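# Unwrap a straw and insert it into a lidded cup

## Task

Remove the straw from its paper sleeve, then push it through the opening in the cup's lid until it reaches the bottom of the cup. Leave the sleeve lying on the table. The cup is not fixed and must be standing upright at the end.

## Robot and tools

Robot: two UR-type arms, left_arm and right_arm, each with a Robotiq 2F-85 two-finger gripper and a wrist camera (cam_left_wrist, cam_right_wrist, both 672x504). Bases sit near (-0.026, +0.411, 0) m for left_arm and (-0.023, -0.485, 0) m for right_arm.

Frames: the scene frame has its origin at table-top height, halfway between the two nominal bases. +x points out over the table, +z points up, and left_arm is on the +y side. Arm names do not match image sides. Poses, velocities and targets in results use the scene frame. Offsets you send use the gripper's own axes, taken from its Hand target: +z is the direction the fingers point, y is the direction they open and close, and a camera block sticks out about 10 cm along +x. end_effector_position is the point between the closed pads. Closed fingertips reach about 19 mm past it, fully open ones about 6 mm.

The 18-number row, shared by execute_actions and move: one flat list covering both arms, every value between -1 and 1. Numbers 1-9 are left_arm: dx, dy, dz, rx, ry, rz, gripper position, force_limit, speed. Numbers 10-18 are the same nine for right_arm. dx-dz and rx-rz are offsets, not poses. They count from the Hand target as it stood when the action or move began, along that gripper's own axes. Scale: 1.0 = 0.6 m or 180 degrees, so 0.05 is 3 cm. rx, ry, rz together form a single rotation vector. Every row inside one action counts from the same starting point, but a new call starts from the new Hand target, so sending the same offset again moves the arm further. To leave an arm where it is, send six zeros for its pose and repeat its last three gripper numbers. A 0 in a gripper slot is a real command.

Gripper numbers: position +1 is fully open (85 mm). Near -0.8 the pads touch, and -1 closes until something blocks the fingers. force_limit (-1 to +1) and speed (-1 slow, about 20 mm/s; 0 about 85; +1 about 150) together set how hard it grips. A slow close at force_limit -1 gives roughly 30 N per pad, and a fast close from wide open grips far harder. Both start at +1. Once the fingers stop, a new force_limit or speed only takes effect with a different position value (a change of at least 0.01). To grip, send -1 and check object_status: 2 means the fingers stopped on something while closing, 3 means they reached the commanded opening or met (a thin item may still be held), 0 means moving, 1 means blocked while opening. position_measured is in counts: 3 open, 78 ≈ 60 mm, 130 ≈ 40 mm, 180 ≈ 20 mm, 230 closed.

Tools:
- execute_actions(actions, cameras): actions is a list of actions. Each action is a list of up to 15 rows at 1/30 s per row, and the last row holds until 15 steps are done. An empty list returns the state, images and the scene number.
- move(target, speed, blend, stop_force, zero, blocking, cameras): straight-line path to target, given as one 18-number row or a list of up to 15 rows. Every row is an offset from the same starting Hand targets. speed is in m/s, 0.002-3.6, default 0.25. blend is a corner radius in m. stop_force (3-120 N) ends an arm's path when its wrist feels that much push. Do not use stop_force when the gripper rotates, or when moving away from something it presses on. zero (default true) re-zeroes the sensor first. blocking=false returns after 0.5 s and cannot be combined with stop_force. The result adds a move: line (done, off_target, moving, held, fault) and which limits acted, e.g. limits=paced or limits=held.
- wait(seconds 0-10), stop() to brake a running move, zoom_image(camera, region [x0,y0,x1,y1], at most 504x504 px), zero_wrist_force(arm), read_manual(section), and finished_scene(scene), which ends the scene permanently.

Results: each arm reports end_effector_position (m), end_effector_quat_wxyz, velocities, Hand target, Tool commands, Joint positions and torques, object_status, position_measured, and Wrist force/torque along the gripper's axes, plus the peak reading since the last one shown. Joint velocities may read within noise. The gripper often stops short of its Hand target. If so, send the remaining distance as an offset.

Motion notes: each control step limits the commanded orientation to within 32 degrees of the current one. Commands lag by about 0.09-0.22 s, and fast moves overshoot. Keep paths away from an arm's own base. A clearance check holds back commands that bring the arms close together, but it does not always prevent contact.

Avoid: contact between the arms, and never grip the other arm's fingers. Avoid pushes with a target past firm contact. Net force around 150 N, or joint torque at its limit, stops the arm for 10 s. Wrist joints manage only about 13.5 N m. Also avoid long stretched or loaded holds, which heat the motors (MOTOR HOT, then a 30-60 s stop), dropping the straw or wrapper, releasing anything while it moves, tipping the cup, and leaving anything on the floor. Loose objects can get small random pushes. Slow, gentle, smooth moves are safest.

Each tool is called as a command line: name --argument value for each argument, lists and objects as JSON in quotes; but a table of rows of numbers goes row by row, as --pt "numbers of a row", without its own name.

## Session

execute_actions --actions '[]'

Scene clock: 0.00 s.
left_arm: end_effector_position=(+0.1004, +0.8808, +0.3048) position_measured=3 object_status=3 end_effector_quat_wxyz=(-0.038, +0.132, +0.988, -0.065) | right_arm: end_effector_position=(+0.2632, -0.1462, +0.1693) position_measured=3 object_status=3 end_effector_quat_wxyz=(-0.422, +0.836, +0.312, +0.158)
Joint positions: left_arm=[1.014 -1.538 1.573 -1.457 -1.554 1.285] | right_arm=[4.004 -1.609 -2.567 0.267 2.117 -2.751]
Joint velocities: within noise
Joint torques (N m): no reading
Wrist force (N): no reading
Wrist torque (N m): no reading
Wrist force, peak (N): no reading
Hand target: left_arm +0.1004, +0.8808, +0.3048; -0.038, +0.132, +0.988, -0.065 | right_arm +0.2632, -0.1462, +0.1693; -0.422, +0.836, +0.312, +0.158
Tool commands: left_gripper/position=+1.0 left_gripper/force_limit=+1.0 left_gripper/speed=+1.0 right_gripper/position=+1.0 right_gripper/force_limit=+1.0 right_gripper/speed=+1.0

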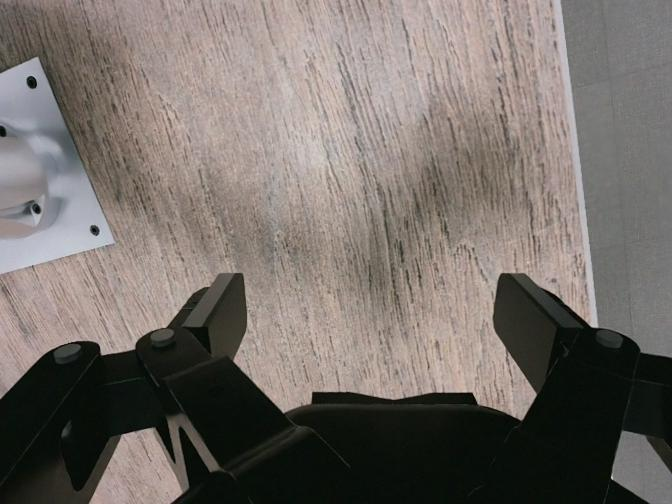

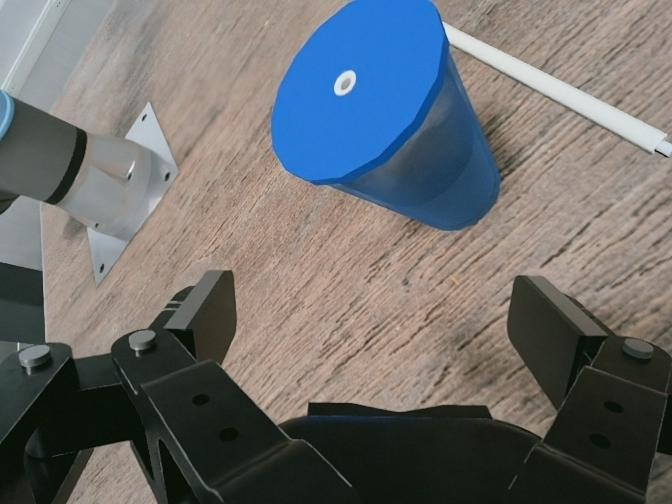

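move --pt "-0.6487 -0.4785 0.037 -0.025 0.0065 0.2073 0.2 -0.5 0 0.0889 0.06 -0.09 -0.06 0.03 0.25 0.2 -0.5 0" --pt "-0.7415 -0.99 0.1283 -0.05 0.0131 0.4146 0.2 -0.5 0 0.1778 0.1478 -0.1353 -0.1809 0.0821 0.7093 0.2 -0.5 0" --speed 0.5 --blend '[0.1,0]' --cameras '["all"]'

Scene clock: 30.13 s.
left_arm: end_effector_position=(+0.3698, +0.1852, +0.2847) position_measured=104 object_status=3 end_effector_quat_wxyz=(+0.000, +0.707, +0.707, +0.001) | right_arm: end_effector_position=(+0.4020, -0.2098, +0.2199) position_measured=104 object_status=3 end_effector_quat_wxyz=(-0.153, +0.690, -0.690, -0.153)
Joint positions: left_arm=[-0.823 -1.698 1.806 -1.679 -1.569 0.754] | right_arm=[3.805 -1.534 -2.034 -0.863 1.909 -0.853]
Joint torques (N m): left_arm=[2.57 -33.4 -8.01 0.11 -1.43 -1.74] | right_arm=[8.71 43.53 6.88 4.86 -2.08 0.54]
Wrist force (N): left_arm=[0.0 -0.4 0.2] | right_arm=[-3.1 1.9 0.1]
Wrist torque (N m): left_arm=[-0.04 0.03 0.10] | right_arm=[0.30 0.65 0.27]
Wrist force, peak (N): left_arm=[6.3 0.5 1.1] | right_arm=[-3.2 2.1 0.2]
Hand target: left_arm +0.3697, +0.1853, +0.2847; +0.000, +0.707, +0.707, +0.001 | right_arm +0.4019, -0.2098, +0.2199; -0.153, +0.690, -0.690, -0.153
Off the commanded pose: left_arm 0.000 m, 0 deg | right_arm 0.000 m, 0 deg.
move: done

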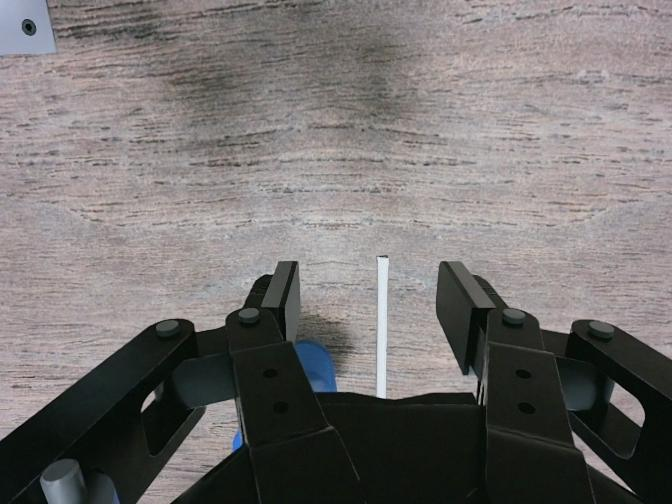

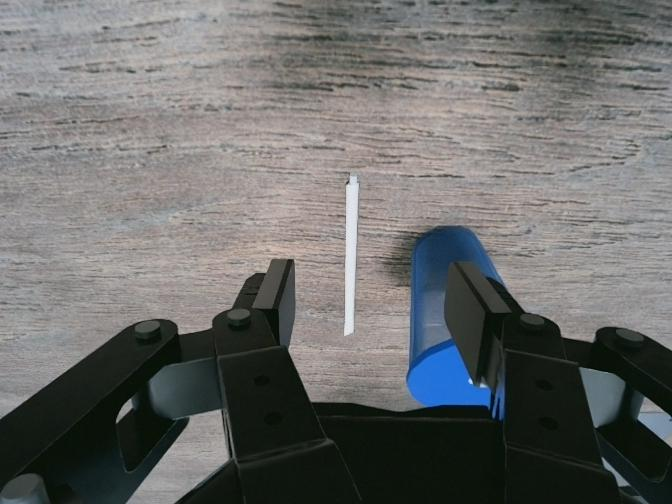

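move --target '[-0.1753,0.0698,0.3745,0,0,0,-0.3,0.2,0,0,0,0,0,0,0,0.2,-0.5,0]' --speed 0.25 --cameras '["cam_left_wrist"]'

Scene clock: 39.23 s.
left_arm: end_effector_position=(+0.4119, +0.0803, +0.0600) position_measured=167 object_status=3 end_effector_quat_wxyz=(+0.000, +0.707, +0.707, +0.001) | right_arm: end_effector_position=(+0.4019, -0.2098, +0.2199) position_measured=104 object_status=3 end_effector_quat_wxyz=(-0.153, +0.690, -0.690, -0.153)
Joint positions: left_arm=[-0.9 -1.259 1.949 -2.261 -1.569 0.677] | right_arm=[3.805 -1.534 -2.034 -0.863 1.909 -0.853]
Joint torques (N m): left_arm=[8.74 -33.8 -5.82 -3.37 1.95 1.38] | right_arm=[9.04 43.32 7.38 2.38 -2.06 1.84]
Wrist force (N): left_arm=[0.2 -0.4 -0.1] | right_arm=[-3.3 1.9 0.2]
Wrist torque (N m): left_arm=[-0.03 -0.02 0.11] | right_arm=[0.29 0.68 0.27]
Wrist force, peak (N): left_arm=[0.8 -0.9 -3.5] | right_arm=[-3.3 2.1 0.3]
Hand target: left_arm +0.4118, +0.0804, +0.0599; +0.000, +0.707, +0.707, +0.001 | right_arm +0.4019, -0.2098, +0.2199; -0.153, +0.690, -0.690, -0.153
Off the commanded pose: left_arm 0.000 m, 0 deg | right_arm 0.000 m, 0 deg.
move: done
Images, in order (width x height): cam_left_wrist 672x504.

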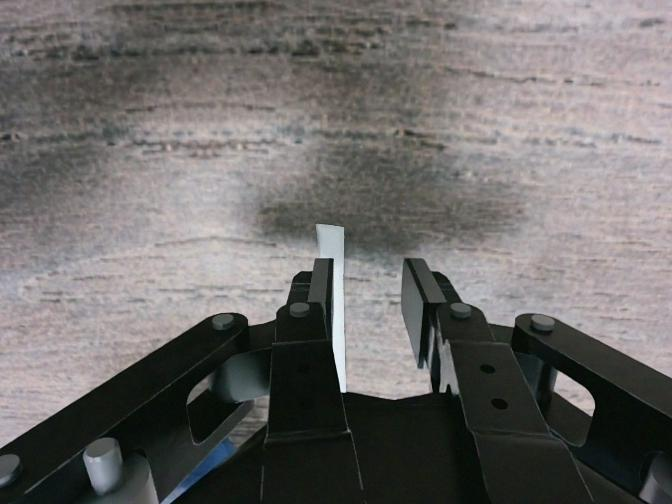

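move --target '[-0.0042,-0.0172,0.0333,0,0,0,-0.35,0.2,0,0,0,0,0,0,0,0.2,-0.5,0]' --speed 0.1

move --target '[0,0,0.055,0,0,0,-0.35,0.2,0,0,0,0,0,0,0,0.2,-0.5,0]' --speed 0.01 --stop_force 4 --cameras '["cam_left_wrist"]'

Scene clock: 45.00 s.
left_arm: end_effector_position=(+0.4013, +0.0780, +0.0396) position_measured=173 object_status=3 end_effector_quat_wxyz=(+0.000, +0.707, +0.707, +0.001) end_effector_velocity=(+0.000, +0.000, +0.000) end_effector_angular_velocity=(+0.003, +0.002, -0.001) | right_arm: end_effector_position=(+0.4019, -0.2098, +0.2199) position_measured=104 object_status=3 end_effector_quat_wxyz=(-0.153, +0.690, -0.690, -0.153)
Joint positions: left_arm=[-0.918 -1.238 1.988 -2.32 -1.569 0.659] | right_arm=[3.805 -1.534 -2.034 -0.863 1.909 -0.853]
Joint velocities: left_arm=[0.001 0.001 -0.003 0.005 0 0.002] | right_arm=[within noise]
Joint torques (N m): left_arm=[9.17 -48 -34.52 0.03 -0.74 1.15] | right_arm=[8.12 42.83 8.07 5.74 -2.02 1.86]
Wrist force (N): left_arm=[0.2 -0.7 -0.1] | right_arm=[-3.0 2.0 0.3]
Wrist torque (N m): left_arm=[-0.05 0.00 0.10] | right_arm=[0.32 0.64 0.26]
Wrist force, peak (N): left_arm=[1.3 -0.4 0.2] | right_arm=[-3.3 2.1 0.1]
Hand target: left_arm +0.4015, +0.0779, +0.0399; +0.000, +0.707, +0.707, +0.001 | right_arm +0.4019, -0.2098, +0.2199; -0.153, +0.690, -0.690, -0.153
Off the commanded pose: left_arm 0.000 m, 0 deg | right_arm 0.000 m, 0 deg.
move: done

Scene clock: 47.60 s.
left_arm: end_effector_position=(+0.4015, +0.0779, +0.0258) position_measured=173 object_status=3 end_effector_quat_wxyz=(+0.000, +0.707, +0.707, +0.001) | right_arm: end_effector_position=(+0.4019, -0.2098, +0.2199) position_measured=104 object_status=3 end_effector_quat_wxyz=(-0.153, +0.690, -0.690, -0.153)
Joint positions: left_arm=[-0.918 -1.213 2 -2.357 -1.569 0.659] | right_arm=[3.805 -1.534 -2.034 -0.863 1.909 -0.853]
Joint torques (N m): left_arm=[9.65 -48.06 -29.93 0.51 -1.45 1.38] | right_arm=[8.24 43.02 8.92 5.73 -2 1.85]
Wrist force (N): left_arm=[-1.0 0.0 -5.8] | right_arm=[-3.1 1.9 0.4]
Wrist torque (N m): left_arm=[-0.12 -0.02 0.12] | right_arm=[0.30 0.66 0.27]
Wrist force, peak (N): left_arm=[4.9 -4.4 -15.6] | right_arm=[-3.4 2.1 0.2]
Hand target: left_arm +0.4015, +0.0779, +0.0258; +0.000, +0.707, +0.707, +0.001 (not the last commanded pose) | right_arm +0.4019, -0.2098, +0.2199; -0.153, +0.690, -0.690, -0.153
Off the commanded pose: left_arm 0.019 m, 0 deg | right_arm 0.000 m, 0 deg.
move: contact (left_arm)
Images, in order (width x height): cam_left_wrist 672x504.

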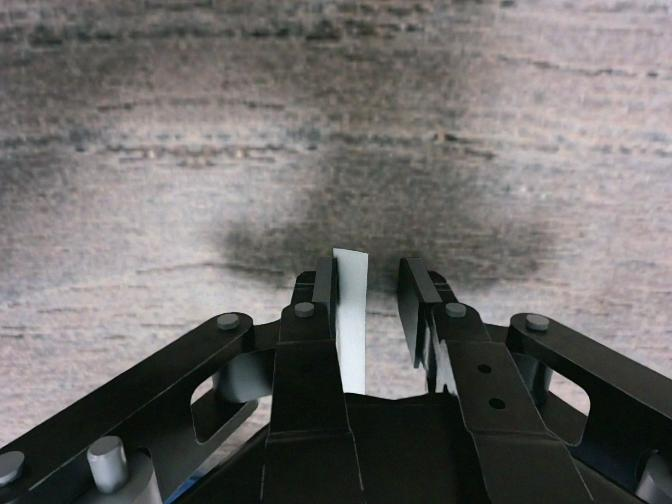

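move --pt "0 -0.007 -0.0075 0 0 0 -0.35 0.2 0 0 0 0 0 0 0 0.2 -0.5 0" --pt "0 -0.007 -0.0045 0 0 0 -0.35 0.2 -1 0 0 0 0 0 0 0.2 -0.5 0" --pt "0 -0.007 -0.0045 0 0 0 -1 0.2 -1 0 0 0 0 0 0 0.2 -0.5 0" --speed 0.05 --cameras '["cam_left_wrist"]'

Scene clock: 54.27 s.
left_arm: end_effector_position=(+0.3973, +0.0779, +0.0285) position_measured=228 object_status=0 end_effector_quat_wxyz=(+0.000, +0.707, +0.707, +0.001) | right_arm: end_effector_position=(+0.4019, -0.2098, +0.2199) position_measured=104 object_status=3 end_effector_quat_wxyz=(-0.153, +0.690, -0.690, -0.153)
Joint positions: left_arm=[-0.925 -1.224 2.007 -2.353 -1.569 0.653] | right_arm=[3.805 -1.534 -2.034 -0.863 1.909 -0.853]
Joint torques (N m): left_arm=[8.4 -29.89 -26.27 -0.86 -0.5 1.08] | right_arm=[8.65 42.6 9.64 5.7 -2.02 1.77]
Wrist force (N): left_arm=[10.8 -7.4 -27.8] | right_arm=[-3.2 2.0 0.5]
Wrist torque (N m): left_arm=[0.08 -0.31 0.16] | right_arm=[0.31 0.67 0.27]
Wrist force, peak (N): left_arm=[11.1 -7.6 -28.4] | right_arm=[-3.3 2.2 0.3]
Hand target: left_arm +0.3973, +0.0779, +0.0285; +0.000, +0.707, +0.707, +0.001 | right_arm +0.4019, -0.2098, +0.2199; -0.153, +0.690, -0.690, -0.153
Off the commanded pose: left_arm 0.000 m, 0 deg | right_arm 0.000 m, 0 deg.
move: done
Images, in order (width x height): cam_left_wrist 672x504.

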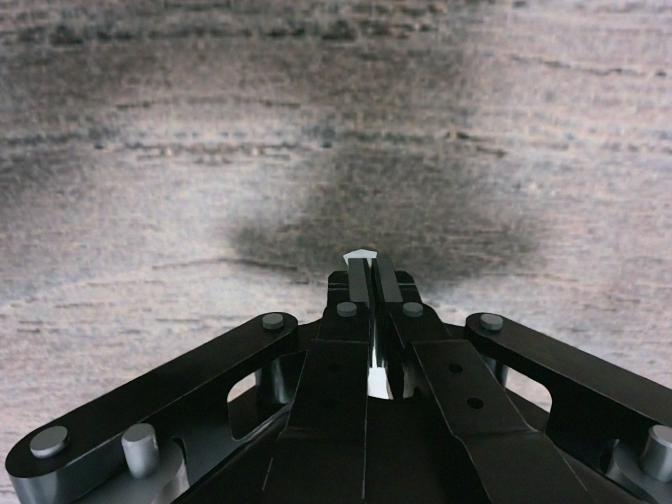

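move --target '[0,0,-0.1667,0,0,0,-1,0.2,-1,0,0,0,0,0,0,0.2,-0.5,0]' --speed 0.1 --cameras '["all"]'

Scene clock: 57.40 s.
left_arm: end_effector_position=(+0.3973, +0.0777, +0.1286) position_measured=228 object_status=2 end_effector_quat_wxyz=(+0.000, +0.707, +0.707, +0.001) | right_arm: end_effector_position=(+0.4019, -0.2098, +0.2199) position_measured=104 object_status=3 end_effector_quat_wxyz=(-0.153, +0.690, -0.690, -0.153)
Joint positions: left_arm=[-0.925 -1.378 1.895 -2.088 -1.569 0.652] | right_arm=[3.805 -1.534 -2.034 -0.863 1.909 -0.853]
Joint torques (N m): left_arm=[-7.78 -15.93 -6.13 -4.63 1.58 -2.63] | right_arm=[7.93 42.4 9.68 5.77 -2.03 1.78]
Wrist force (N): left_arm=[0.2 -0.7 0.3] | right_arm=[-3.1 2.0 0.4]
Wrist torque (N m): left_arm=[-0.08 0.02 0.11] | right_arm=[0.32 0.66 0.27]
Wrist force, peak (N): left_arm=[10.7 -7.6 -27.9] | right_arm=[-3.3 2.1 0.2]
Hand target: left_arm +0.3973, +0.0778, +0.1285; +0.000, +0.707, +0.707, +0.001 | right_arm +0.4019, -0.2098, +0.2199; -0.153, +0.690, -0.690, -0.153
Off the commanded pose: left_arm 0.000 m, 0 deg | right_arm 0.000 m, 0 deg.
move: done

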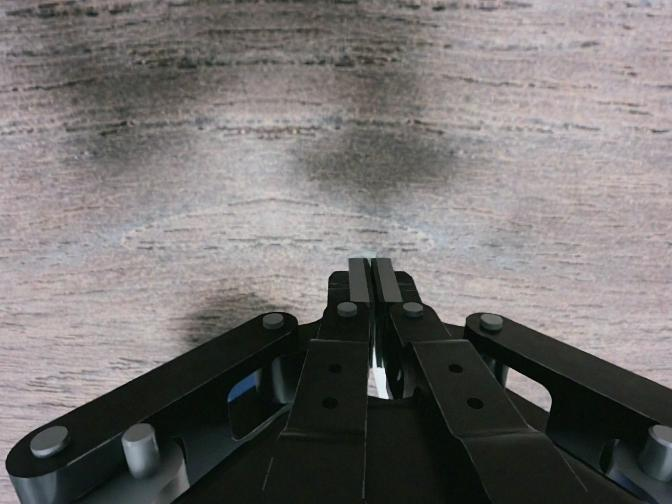

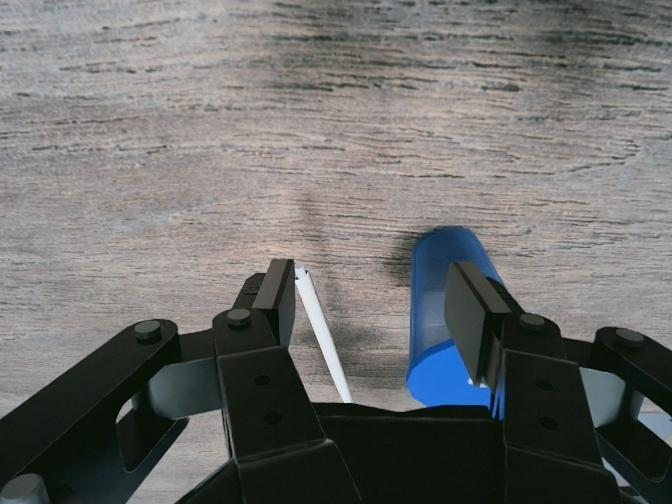

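move --target '[0,0,0,0,0,0,-1,0.2,-1,-0.0795,-0.0527,0.1658,-0.0237,0,-0.0508,0.2,-0.5,0]' --speed 0.2 --cameras '["cam_right_wrist"]'

Scene clock: 68.77 s.
left_arm: end_effector_position=(+0.3973, +0.0778, +0.1285) position_measured=228 object_status=2 end_effector_quat_wxyz=(+0.000, +0.707, +0.707, +0.001) | right_arm: end_effector_position=(+0.4335, -0.1245, +0.1499) position_measured=104 object_status=3 end_effector_quat_wxyz=(-0.139, +0.748, -0.627, -0.166)
Joint positions: left_arm=[-0.925 -1.377 1.895 -2.088 -1.569 0.652] | right_arm=[3.875 -1.807 -1.921 -0.741 1.937 -0.962]
Joint torques (N m): left_arm=[-1.36 -16.36 -5.58 -0.3 1.97 -1.52] | right_arm=[-9.45 42.79 6.29 0.82 -2.08 1.01]
Wrist force (N): left_arm=[0.4 -0.6 0.2] | right_arm=[-3.1 2.2 0.3]
Wrist torque (N m): left_arm=[-0.06 -0.02 0.11] | right_arm=[0.36 0.65 0.36]
Wrist force, peak (N): left_arm=[0.4 -0.7 0.3] | right_arm=[-3.4 3.5 -2.2]
Hand target: left_arm +0.3973, +0.0778, +0.1285; +0.000, +0.707, +0.707, +0.001 | right_arm +0.4335, -0.1246, +0.1499; -0.139, +0.748, -0.627, -0.166
Off the commanded pose: left_arm 0.000 m, 0 deg | right_arm 0.000 m, 0 deg.
move: done
Images, in order (width x height): cam_right_wrist 672x504.

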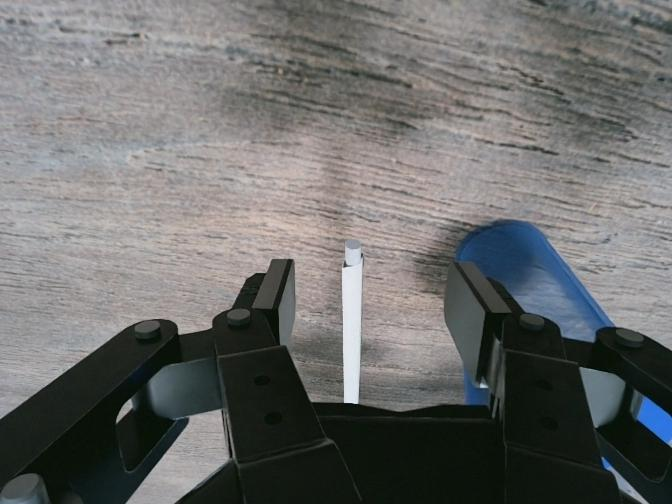

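move --target '[0,0,0,0,0,0,-1,0.2,-1,0.0102,-0.0075,0.0413,0,0,0,0.2,-0.5,0]' --speed 0.15 --cameras '["cam_right_wrist"]'

zoom_image --camera "cam_right_wrist" --region '[260, 230, 480, 400]'

Scene clock: 73.93 s.
left_arm: end_effector_position=(+0.3973, +0.0778, +0.1285) position_measured=228 object_status=2 end_effector_quat_wxyz=(+0.000, +0.707, +0.707, +0.001) | right_arm: end_effector_position=(+0.4369, -0.1190, +0.1245) position_measured=104 object_status=3 end_effector_quat_wxyz=(-0.139, +0.748, -0.627, -0.166)
Joint positions: left_arm=[-0.925 -1.377 1.895 -2.088 -1.569 0.652] | right_arm=[3.878 -1.856 -1.935 -0.677 1.936 -0.958]
Joint torques (N m): left_arm=[4.14 -16.19 -5.39 -1.76 1.84 -0.52] | right_arm=[4.15 59.51 23.66 0.51 -1.73 1.01]
Wrist force (N): left_arm=[0.4 -0.6 0.4] | right_arm=[-3.0 2.1 0.3]
Wrist torque (N m): left_arm=[-0.07 -0.01 0.11] | right_arm=[0.34 0.64 0.35]
Wrist force, peak (N): left_arm=[0.5 -0.6 0.3] | right_arm=[-3.4 2.3 -0.3]
Hand target: left_arm +0.3973, +0.0778, +0.1285; +0.000, +0.707, +0.707, +0.001 | right_arm +0.4370, -0.1189, +0.1248; -0.139, +0.748, -0.627, -0.166
Off the commanded pose: left_arm 0.000 m, 0 deg | right_arm 0.000 m, 0 deg.
move: done
Images, in order (width x height): cam_right_wrist 672x504.

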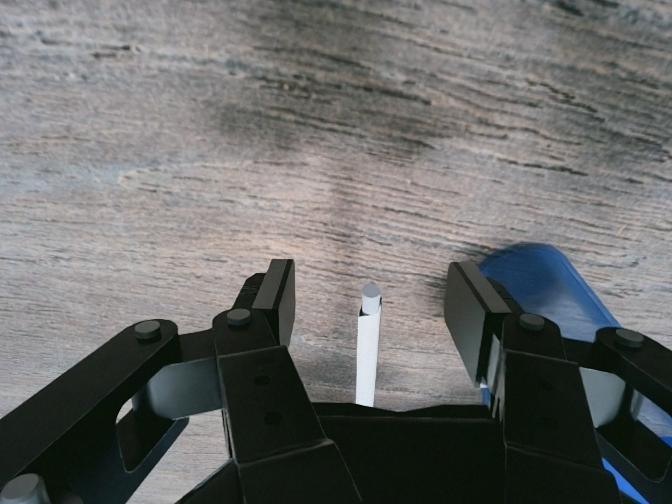

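Scaled by 2.291.

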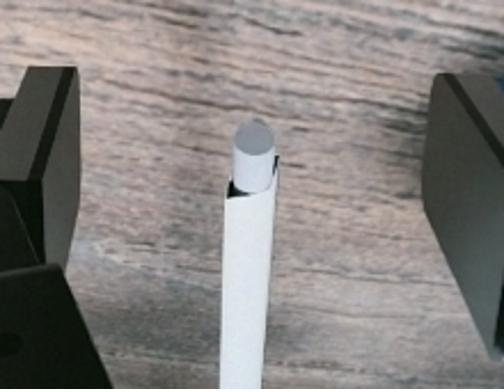

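move --pt "0 0 0 0 0 0 -1 0.2 -1 0.0089 0 0.0117 0 0 0 0.2 -0.5 0" --pt "0 0 0 0 0 0 -1 0.2 -1 0.0089 0 0.0117 0 0 0 -1 0.5 -1" --speed 0.06 --cameras '["cam_right_wrist"]'

zoom_image --camera "cam_right_wrist" --region '[260, 230, 480, 400]'

Scene clock: 88.83 s.
left_arm: end_effector_position=(+0.3973, +0.0778, +0.1285) position_measured=228 object_status=2 end_effector_quat_wxyz=(+0.000, +0.707, +0.707, +0.001) | right_arm: end_effector_position=(+0.4373, -0.1208, +0.1162) position_measured=225 object_status=0 end_effector_quat_wxyz=(-0.139, +0.748, -0.627, -0.166)
Joint positions: left_arm=[-0.925 -1.377 1.895 -2.088 -1.569 0.652] | right_arm=[3.875 -1.867 -1.945 -0.656 1.936 -0.962]
Joint torques (N m): left_arm=[8.58 -16.45 -5.86 -3.85 1.98 0.93] | right_arm=[8.57 57.93 34.42 0.52 -0.1 1.84]
Wrist force (N): left_arm=[0.9 -0.6 0.3] | right_arm=[-2.5 2.1 0.2]
Wrist torque (N m): left_arm=[-0.07 0.00 0.12] | right_arm=[0.32 0.65 0.34]
Wrist force, peak (N): left_arm=[1.0 -0.5 0.3] | right_arm=[-3.8 1.7 -0.9]
Hand target: left_arm +0.3973, +0.0778, +0.1285; +0.000, +0.707, +0.707, +0.001 | right_arm +0.4373, -0.1208, +0.1162; -0.139, +0.748, -0.627, -0.166
Off the commanded pose: left_arm 0.000 m, 0 deg | right_arm 0.000 m, 0 deg.
move: done
Images, in order (width x height): cam_right_wrist 672x504.

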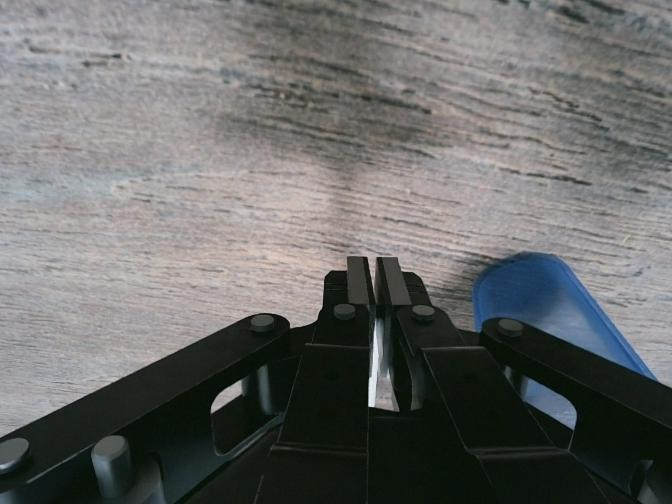

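Scaled by 2.291.

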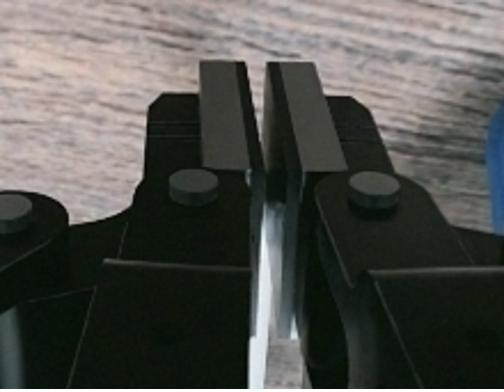

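move --target '[0,0,0,0,0,0,-1,0.2,-1,0.0604,0,-0.0282,0,0,0,-1,0.5,-1]' --speed 0.06 --cameras '["cam_right_wrist"]'

Scene clock: 110.97 s.
left_arm: end_effector_position=(+0.3973, +0.0778, +0.1285) position_measured=228 object_status=2 end_effector_quat_wxyz=(+0.000, +0.707, +0.707, +0.001) | right_arm: end_effector_position=(+0.4442, -0.1603, +0.1162) position_measured=225 object_status=2 end_effector_quat_wxyz=(-0.139, +0.748, -0.627, -0.166) end_effector_velocity=(+0.000, +0.002, +0.001) end_effector_angular_velocity=(+0.001, +0.001, -0.002)
Joint positions: left_arm=[-0.925 -1.377 1.895 -2.088 -1.569 0.652] | right_arm=[3.809 -1.839 -1.976 -0.679 1.952 -1.031]
Joint velocities: left_arm=[within noise] | right_arm=[0.003 -0.001 0.003 0 0 0.006]
Joint torques (N m): left_arm=[8.3 -17.64 -6.07 -2.86 1.87 0.85] | right_arm=[8.79 25.12 30.95 4.86 0.42 1.8]
Wrist force (N): left_arm=[-0.1 -0.7 0.4] | right_arm=[-3.3 1.9 0.5]
Wrist torque (N m): left_arm=[-0.07 0.03 0.13] | right_arm=[0.34 0.64 0.39]
Wrist force, peak (N): left_arm=[-3.7 -0.1 0.1] | right_arm=[-8.5 2.2 2.5]
Hand target: left_arm +0.3973, +0.0778, +0.1285; +0.000, +0.707, +0.707, +0.001 | right_arm +0.4443, -0.1601, +0.1162; -0.139, +0.748, -0.627, -0.166
Off the commanded pose: left_arm 0.000 m, 0 deg | right_arm 0.000 m, 0 deg.
move: done
Images, in order (width x height): cam_right_wrist 672x504.

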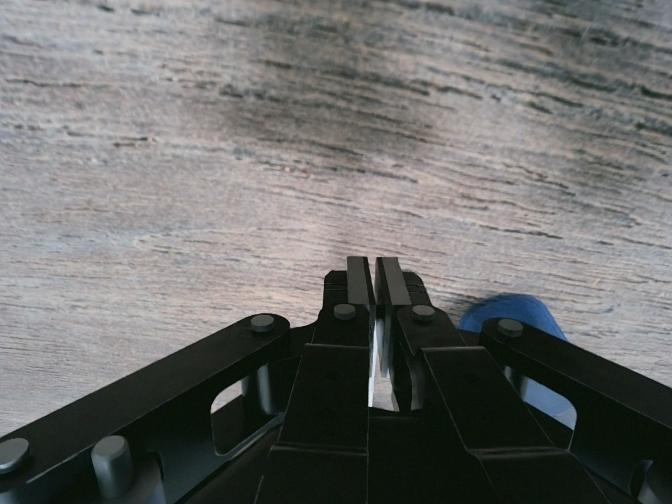

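zoom_image --camera "cam_right_wrist" --region '[280, 240, 480, 440]'

zoom_image --camera "cam_left_wrist" --region '[230, 0, 520, 400]'

Scaled by 2.520.

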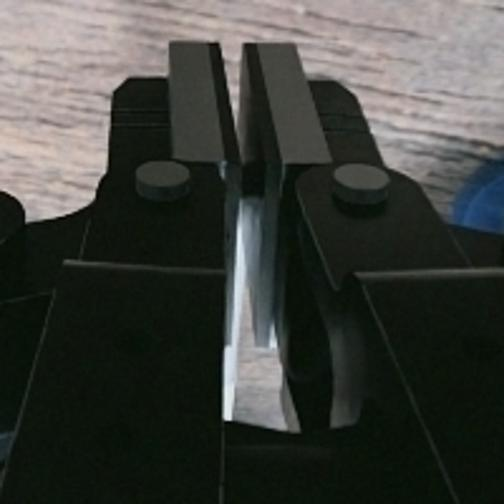

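This scene's latest camera images include none from cam_left_wrist. They are from: cam_right_wrist. cam_left_wrist's image comes with the result of a call that names it in "cameras".

wait --seconds 0 --cameras '["cam_left_wrist"]'

Scene clock: 116.47 s.
left_arm: end_effector_position=(+0.3973, +0.0778, +0.1285) position_measured=228 object_status=2 end_effector_quat_wxyz=(+0.000, +0.707, +0.707, +0.001) | right_arm: end_effector_position=(+0.4443, -0.1601, +0.1162) position_measured=225 object_status=2 end_effector_quat_wxyz=(-0.139, +0.748, -0.627, -0.166)
Joint positions: left_arm=[-0.925 -1.377 1.895 -2.088 -1.569 0.652] | right_arm=[3.809 -1.84 -1.976 -0.678 1.952 -1.031]
Joint torques (N m): left_arm=[8.57 -16.7 -6.97 0.08 1.93 0.83] | right_arm=[8.56 16.09 36.63 5.77 -1.96 1.84]
Wrist force (N): left_arm=[-0.1 -0.7 0.4] | right_arm=[-3.6 2.2 0.6]
Wrist torque (N m): left_arm=[-0.06 0.01 0.13] | right_arm=[0.38 0.67 0.39]
Wrist force, peak (N): left_arm=[-0.3 -0.9 0.4] | right_arm=[-3.7 2.0 0.7]
Hand target: left_arm +0.3973, +0.0778, +0.1285; +0.000, +0.707, +0.707, +0.001 | right_arm +0.4443, -0.1601, +0.1162; -0.139, +0.748, -0.627, -0.166
Tool commands: left_gripper/position=-1.0 left_gripper/force_limit=+0.2 left_gripper/speed=-1.0 right_gripper/position=-1.0 right_gripper/force_limit=+0.5 right_gripper/speed=-1.0
Off the commanded pose: left_arm 0.000 m, 0 deg | right_arm 0.000 m, 0 deg.
Images, in order (width x height): cam_left_wrist 672x504.

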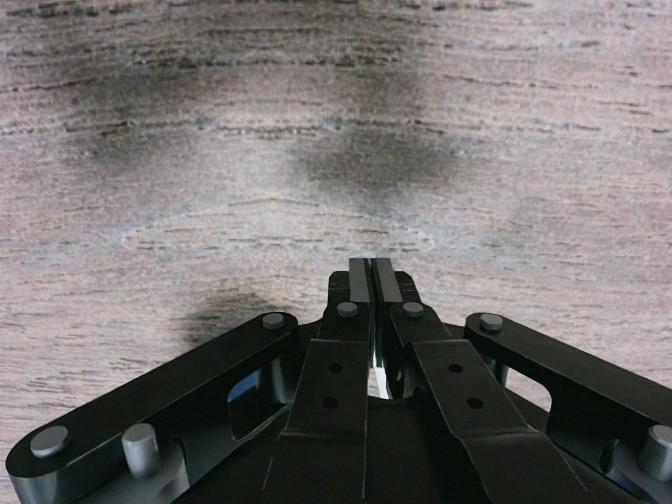

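move --pt "0 0 0 0 0 0 -1 0.2 -1 0 0 0 0 0 0 -0.5 0.5 -1" --pt "0 0 0 0 0 0 -1 0.2 -1 -0.0196 0 0.0092 0 0 0 -0.5 0.5 -1" --speed 0.05 --cameras '["cam_right_wrist"]'

zoom_image --camera "cam_right_wrist" --region '[280, 240, 480, 440]'

Scene clock: 123.87 s.
left_arm: end_effector_position=(+0.3973, +0.0778, +0.1285) position_measured=228 object_status=2 end_effector_quat_wxyz=(+0.000, +0.707, +0.707, +0.001) | right_arm: end_effector_position=(+0.4421, -0.1472, +0.1162) position_measured=192 object_status=3 end_effector_quat_wxyz=(-0.139, +0.748, -0.627, -0.166)
Joint positions: left_arm=[-0.925 -1.377 1.895 -2.088 -1.569 0.652] | right_arm=[3.831 -1.848 -1.967 -0.67 1.947 -1.007]
Joint torques (N m): left_arm=[7.78 -17.65 -7.19 -0.6 1.97 0.8] | right_arm=[-9.7 30.63 27.27 3.96 -0.97 -2.42]
Wrist force (N): left_arm=[0.3 -0.5 0.1] | right_arm=[-3.0 2.1 0.3]
Wrist torque (N m): left_arm=[-0.04 0.01 0.13] | right_arm=[0.34 0.64 0.28]
Wrist force, peak (N): left_arm=[0.4 -0.7 0.6] | right_arm=[-3.9 2.2 0.7]
Hand target: left_arm +0.3973, +0.0778, +0.1285; +0.000, +0.707, +0.707, +0.001 | right_arm +0.4421, -0.1473, +0.1162; -0.139, +0.748, -0.627, -0.166
Off the commanded pose: left_arm 0.000 m, 0 deg | right_arm 0.000 m, 0 deg.
move: done
Images, in order (width x height): cam_right_wrist 672x504.

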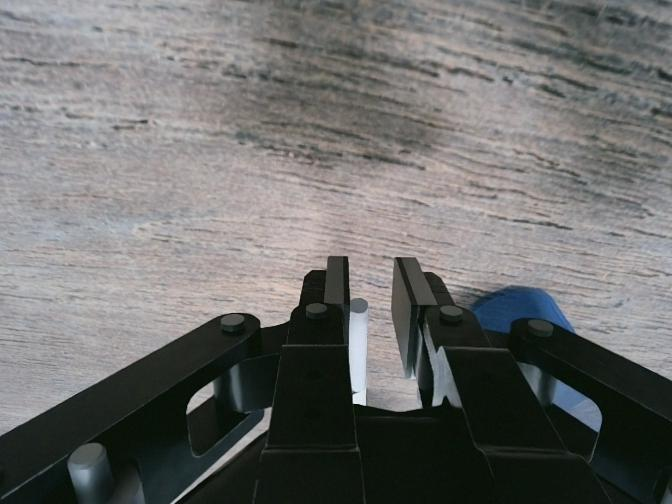

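Scaled by 2.520.

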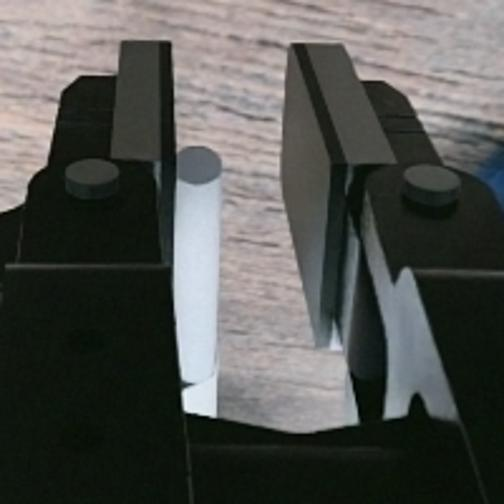

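move --pt "0 0 0 0 0 0 -1 0.2 -1 -0.0151 -0.0045 0.007 0 0 0 -0.5 0.5 -1" --pt "0 0 0 0 0 0 -1 0.2 -1 -0.0151 -0.0045 0.007 0 0 0 -1 0.5 -1" --speed 0.05 --cameras '["cam_right_wrist"]'

zoom_image --camera "cam_right_wrist" --region '[280, 240, 480, 440]'

Scene clock: 134.43 s.
left_arm: end_effector_position=(+0.3973, +0.0778, +0.1285) position_measured=228 object_status=2 end_effector_quat_wxyz=(+0.000, +0.707, +0.707, +0.001) | right_arm: end_effector_position=(+0.4430, -0.1370, +0.1162) position_measured=220 object_status=0 end_effector_quat_wxyz=(-0.139, +0.748, -0.627, -0.166)
Joint positions: left_arm=[-0.925 -1.377 1.895 -2.088 -1.569 0.652] | right_arm=[3.845 -1.86 -1.952 -0.668 1.943 -0.993]
Joint torques (N m): left_arm=[8.3 -17.65 -8.02 -2.53 2 0.88] | right_arm=[-9.09 58.22 7.53 1.51 2.72 -2.52]
Wrist force (N): left_arm=[-0.3 0.8 0.4] | right_arm=[-3.9 3.4 0.6]
Wrist torque (N m): left_arm=[-0.07 0.01 0.10] | right_arm=[0.24 0.66 0.04]
Wrist force, peak (N): left_arm=[-0.5 1.0 0.6] | right_arm=[-4.0 3.6 0.7]
Hand target: left_arm +0.3973, +0.0778, +0.1285; +0.000, +0.707, +0.707, +0.001 | right_arm +0.4430, -0.1370, +0.1162; -0.139, +0.748, -0.627, -0.166
Off the commanded pose: left_arm 0.000 m, 0 deg | right_arm 0.000 m, 0 deg.
move: done
Images, in order (width x height): cam_right_wrist 672x504.

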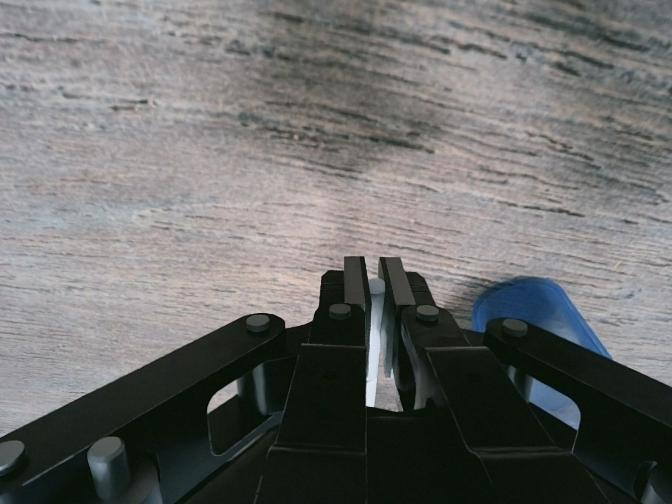

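Scaled by 2.520.

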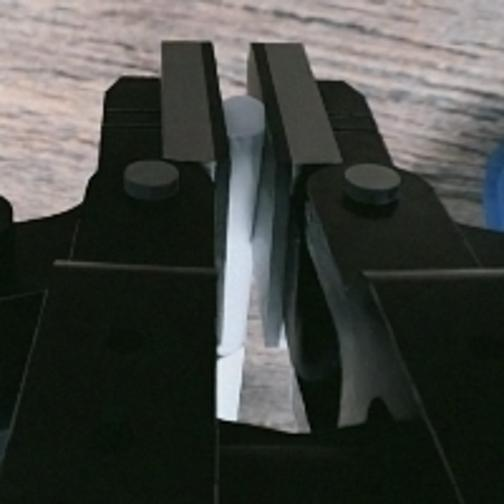

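move --target '[0.148,-0.0263,0,0,0,0,-1,0.2,-1,0.1359,0,-0.0634,0,0,0,-1,0.5,-1]' --speed 0.06 --cameras '["all"]'

zoom_image --camera "cam_right_wrist" --region '[280, 240, 480, 440]'

Scene clock: 139.67 s.
left_arm: end_effector_position=(+0.3814, +0.1667, +0.1286) position_measured=228 object_status=2 end_effector_quat_wxyz=(+0.000, +0.707, +0.707, +0.001) | right_arm: end_effector_position=(+0.4586, -0.2257, +0.1162) position_measured=220 object_status=2 end_effector_quat_wxyz=(-0.139, +0.748, -0.627, -0.166)
Joint positions: left_arm=[-0.833 -1.524 2.063 -2.11 -1.569 0.745] | right_arm=[3.688 -1.81 -2 -0.733 1.975 -1.159]
Joint torques (N m): left_arm=[-6.33 -9.68 -36.87 -4.9 1.55 -1.61] | right_arm=[8.56 32.17 22.99 5.59 0.69 1.81]
Wrist force (N): left_arm=[0.3 -0.3 0.3] | right_arm=[-3.1 2.2 0.5]
Wrist torque (N m): left_arm=[-0.01 0.00 0.04] | right_arm=[0.36 0.68 0.36]
Wrist force, peak (N): left_arm=[-1.6 0.3 0.7] | right_arm=[-6.4 3.9 2.0]
Hand target: left_arm +0.3814, +0.1666, +0.1286; +0.000, +0.707, +0.707, +0.001 | right_arm +0.4587, -0.2256, +0.1162; -0.139, +0.748, -0.627, -0.166
Off the commanded pose: left_arm 0.000 m, 0 deg | right_arm 0.000 m, 0 deg.
move: done

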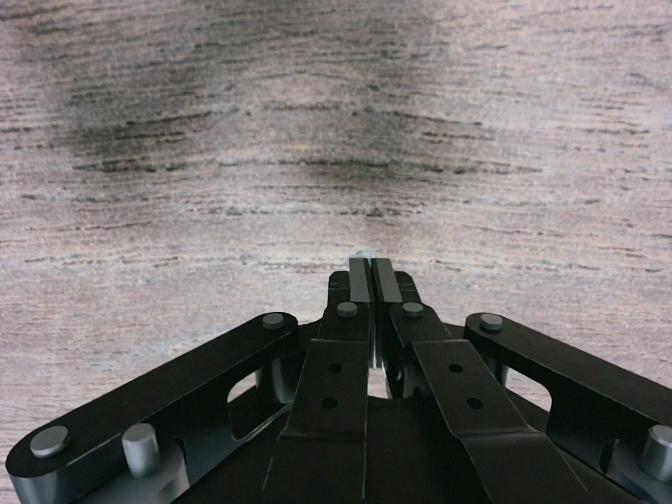

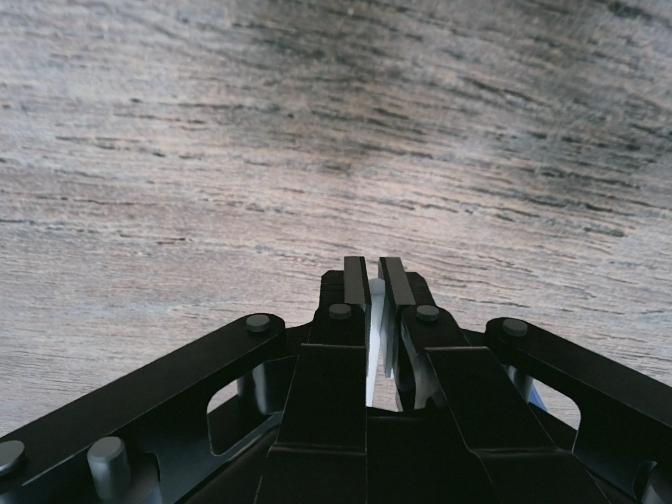

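Scaled by 2.520.

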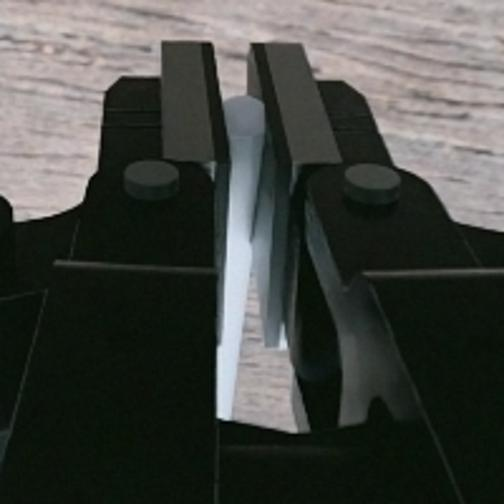

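move --pt "0.1 0 0 0 0 0 -1 0.2 -1 -0.0760 -0.0113 -0.2657 0 0 0 -1 0.5 -1" --pt "0.1 0 0.1627 0 0 0 -1 0.2 -1 -0.533 0.1817 -0.2548 0.2691 0.2363 -0.7392 -1 0.5 -1" --speed '[0.15,0.25]' --blend '[0.03,0]' --cameras '["all"]'

Scene clock: 171.03 s.
left_arm: end_effector_position=(+0.3814, +0.2267, +0.0309) position_measured=228 object_status=2 end_effector_quat_wxyz=(+0.000, +0.707, +0.707, +0.001) | right_arm: end_effector_position=(+0.3121, -0.0229, +0.3899) position_measured=220 object_status=2 end_effector_quat_wxyz=(-0.244, +0.752, +0.383, +0.478)
Joint positions: left_arm=[-0.736 -1.411 2.258 -2.418 -1.569 0.842] | right_arm=[4.483 -1.362 -2.224 -0.026 1.206 -2.961]
Joint torques (N m): left_arm=[9.72 -37.86 -18.02 0 -1.33 2.32] | right_arm=[-9.81 32.48 8.93 1.16 -3.05 -2.07]
Wrist force (N): left_arm=[0.6 -0.2 0.4] | right_arm=[-0.7 -0.6 0.1]
Wrist torque (N m): left_arm=[0.01 -0.07 0.06] | right_arm=[-0.07 0.02 0.30]
Wrist force, peak (N): left_arm=[-2.0 -0.6 0.2] | right_arm=[-4.5 2.4 1.8]
Hand target: left_arm +0.3814, +0.2267, +0.0310; +0.000, +0.707, +0.707, +0.001 | right_arm +0.3121, -0.0230, +0.3900; -0.244, +0.752, +0.383, +0.478
Off the commanded pose: left_arm 0.000 m, 0 deg | right_arm 0.000 m, 0 deg.
move: done

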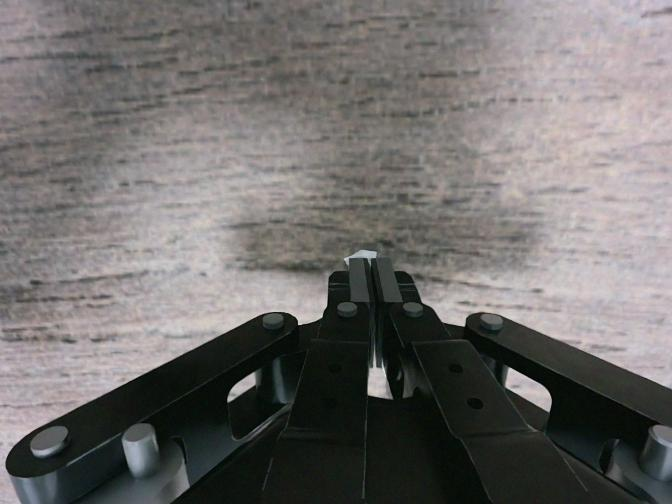

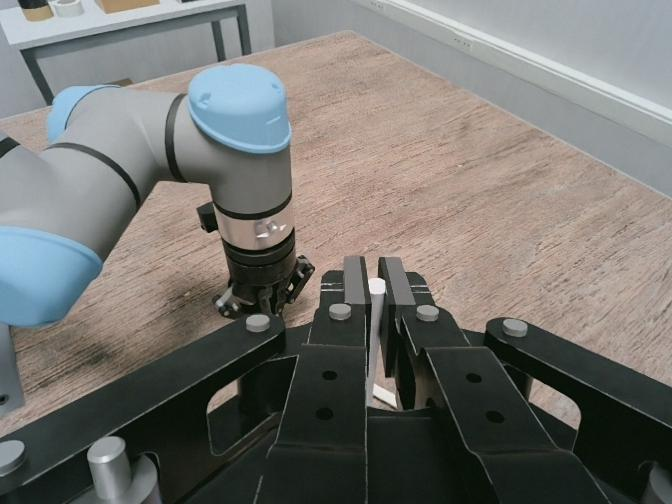

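move --pt "0 0 0 0 0 0 -0.3 0.2 -0.8 0 0 0 0 0 0 -1 0.5 -1" --pt "0 0 -0.2 0 0 0 -0.3 0.2 -0.8 0 0 0 0 0 0 -1 0.5 -1" --pt "-0.3292 -0.058 -0.405 0.0218 -0.2547 0.0514 -0.3 0.2 -0.8 0 0 0 0 0 0 -1 0.5 -1" --speed '[0.1,0.1,0.25]' --blend '[0,0.03,0]' --cameras '["cam_left_wrist"]'

zoom_image --camera "cam_left_wrist" --region '[200, 20, 500, 320]'

Scene clock: 191.77 s.
left_arm: end_effector_position=(+0.3466, +0.0288, +0.2737) position_measured=167 object_status=3 end_effector_quat_wxyz=(+0.251, +0.704, +0.593, -0.298) | right_arm: end_effector_position=(+0.3121, -0.0230, +0.3900) position_measured=220 object_status=2 end_effector_quat_wxyz=(-0.244, +0.752, +0.383, +0.478)
Joint positions: left_arm=[-0.768 -1.575 2.065 -2.582 -2.209 0.804] | right_arm=[4.483 -1.362 -2.224 -0.026 1.206 -2.961]
Joint torques (N m): left_arm=[9 -38.6 -7.06 -3.32 -1.74 1.21] | right_arm=[-4.83 31.78 34.93 1.4 -3.03 -0.71]
Wrist force (N): left_arm=[0.1 -0.3 0.0] | right_arm=[-0.5 -0.5 0.2]
Wrist torque (N m): left_arm=[-0.09 0.16 0.07] | right_arm=[-0.04 -0.01 0.30]
Wrist force, peak (N): left_arm=[0.9 -0.6 2.6] | right_arm=[-0.9 -0.5 0.5]
Hand target: left_arm +0.3466, +0.0288, +0.2738; +0.251, +0.704, +0.593, -0.298 | right_arm +0.3121, -0.0230, +0.3900; -0.244, +0.752, +0.383, +0.478
Off the commanded pose: left_arm 0.000 m, 0 deg | right_arm 0.000 m, 0 deg.
move: done
Images, in order (width x height): cam_left_wrist 672x504.

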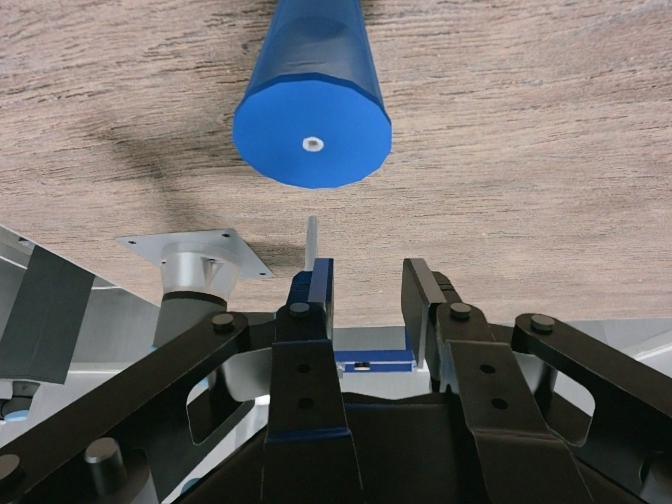

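Scaled by 1.680.

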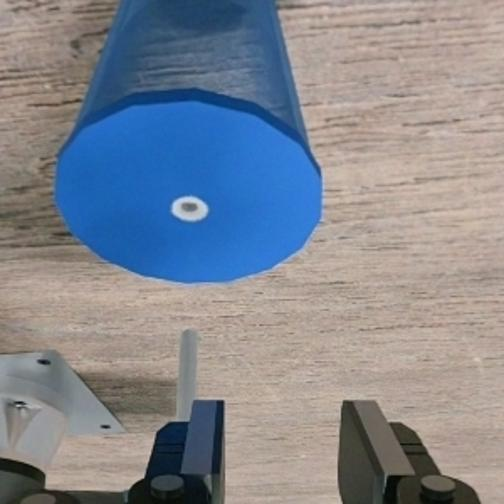

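zoom_image --camera "cam_left_wrist" --region '[260, 130, 410, 280]'

Scaled by 3.360.

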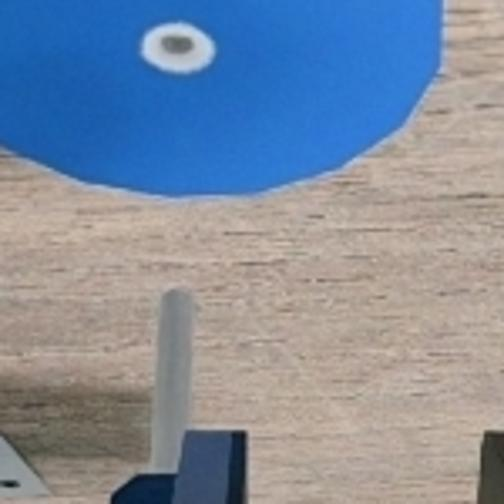

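move --target '[-0.0105,-0.0778,0.0108,-0.1458,0,-0.141,-0.3,0.2,-0.8,0,0,0,0,0,0,-1,0.5,-1]' --speed 0.25 --cameras '["cam_left_wrist"]'

zoom_image --camera "cam_left_wrist" --region '[260, 130, 410, 280]'

Scene clock: 207.30 s.
left_arm: end_effector_position=(+0.2990, +0.0279, +0.2737) position_measured=167 object_status=3 end_effector_quat_wxyz=(+0.332, +0.483, +0.784, -0.204) | right_arm: end_effector_position=(+0.3121, -0.0230, +0.3900) position_measured=220 object_status=2 end_effector_quat_wxyz=(-0.244, +0.752, +0.383, +0.478)
Joint positions: left_arm=[-1.163 -1.844 2.352 -2.879 -1.532 -0.036] | right_arm=[4.483 -1.362 -2.224 -0.026 1.206 -2.961]
Joint torques (N m): left_arm=[-4.87 -0.64 -39.4 -6.73 2.05 -1.77] | right_arm=[0.23 31.92 34.67 0.48 -3.12 1.3]
Wrist force (N): left_arm=[0.3 -0.2 -0.1] | right_arm=[-0.5 -0.4 0.4]
Wrist torque (N m): left_arm=[-0.08 0.12 0.08] | right_arm=[-0.03 0.00 0.30]
Wrist force, peak (N): left_arm=[0.2 -1.7 -0.2] | right_arm=[-0.7 -0.6 0.6]
Hand target: left_arm +0.2991, +0.0278, +0.2738; +0.332, +0.483, +0.784, -0.204 | right_arm +0.3121, -0.0230, +0.3900; -0.244, +0.752, +0.383, +0.478
Off the commanded pose: left_arm 0.000 m, 0 deg | right_arm 0.000 m, 0 deg.
move: done
Images, in order (width x height): cam_left_wrist 672x504.

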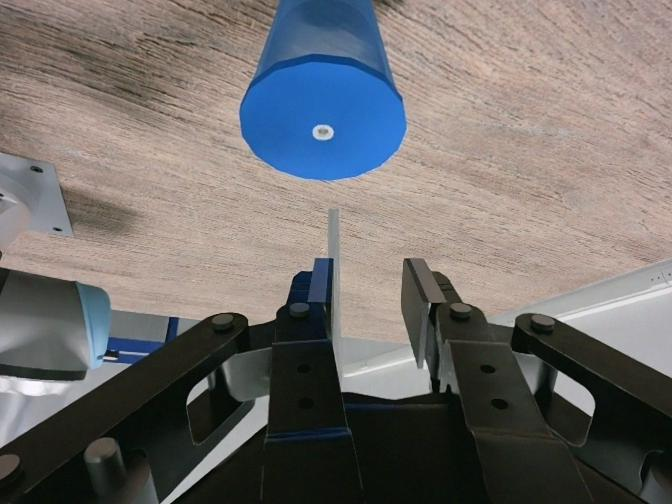

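Scaled by 3.360.

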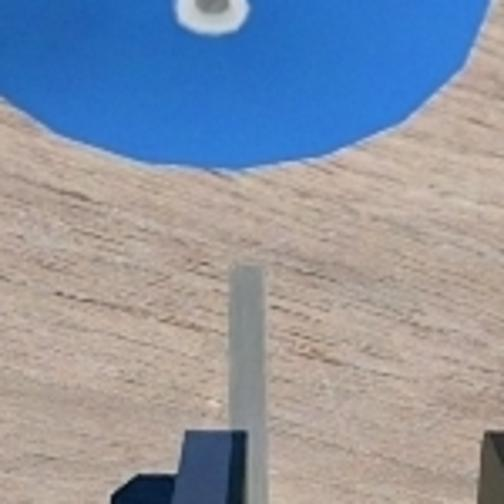

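move --target '[0,0,0,0,0,0,-0.3,0.2,-0.8,-0.0558,0.0175,-0.0016,0.0049,0.0092,0.0105,-1,0.5,-1]' --speed 0.1 --cameras '["cam_left_wrist"]'

zoom_image --camera "cam_left_wrist" --region '[260, 110, 410, 260]'

Scene clock: 218.27 s.
left_arm: end_effector_position=(+0.2991, +0.0278, +0.2738) position_measured=167 object_status=3 end_effector_quat_wxyz=(+0.332, +0.483, +0.784, -0.204) | right_arm: end_effector_position=(+0.3118, -0.0413, +0.3598) position_measured=220 object_status=2 end_effector_quat_wxyz=(-0.263, +0.749, +0.371, +0.482)
Joint positions: left_arm=[-1.163 -1.844 2.352 -2.88 -1.532 -0.036] | right_arm=[4.462 -1.375 -2.326 0.125 1.235 -2.949]
Joint torques (N m): left_arm=[-3.26 0.01 -39.39 -6.81 0.74 -0.86] | right_arm=[9.13 27.96 42.34 2.33 -3.11 -2.6]
Wrist force (N): left_arm=[0.1 -0.3 0.0] | right_arm=[-0.4 -0.7 0.2]
Wrist torque (N m): left_arm=[-0.10 0.15 0.08] | right_arm=[-0.08 -0.03 0.20]
Wrist force, peak (N): left_arm=[-0.1 -0.5 0.3] | right_arm=[-0.5 -1.9 0.2]
Hand target: left_arm +0.2991, +0.0278, +0.2738; +0.332, +0.483, +0.784, -0.204 | right_arm +0.3117, -0.0413, +0.3601; -0.263, +0.749, +0.371, +0.482
Off the commanded pose: left_arm 0.000 m, 0 deg | right_arm 0.000 m, 0 deg.
move: done
Images, in order (width x height): cam_left_wrist 672x504.

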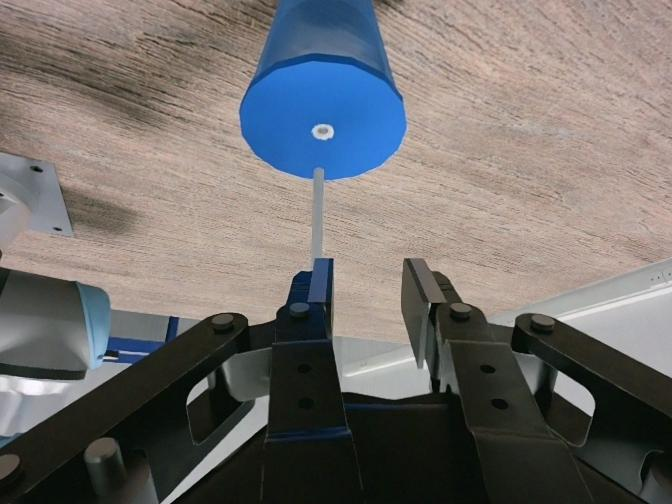

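Scaled by 3.360.

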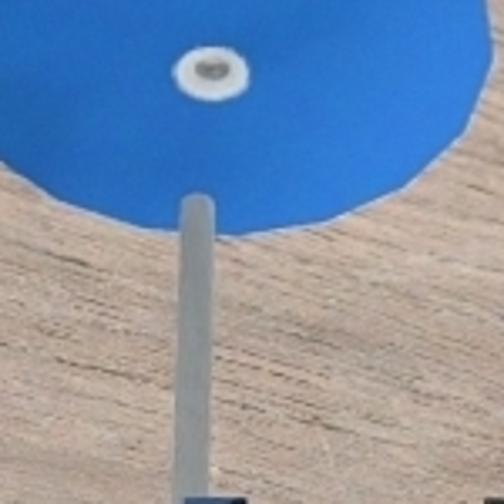

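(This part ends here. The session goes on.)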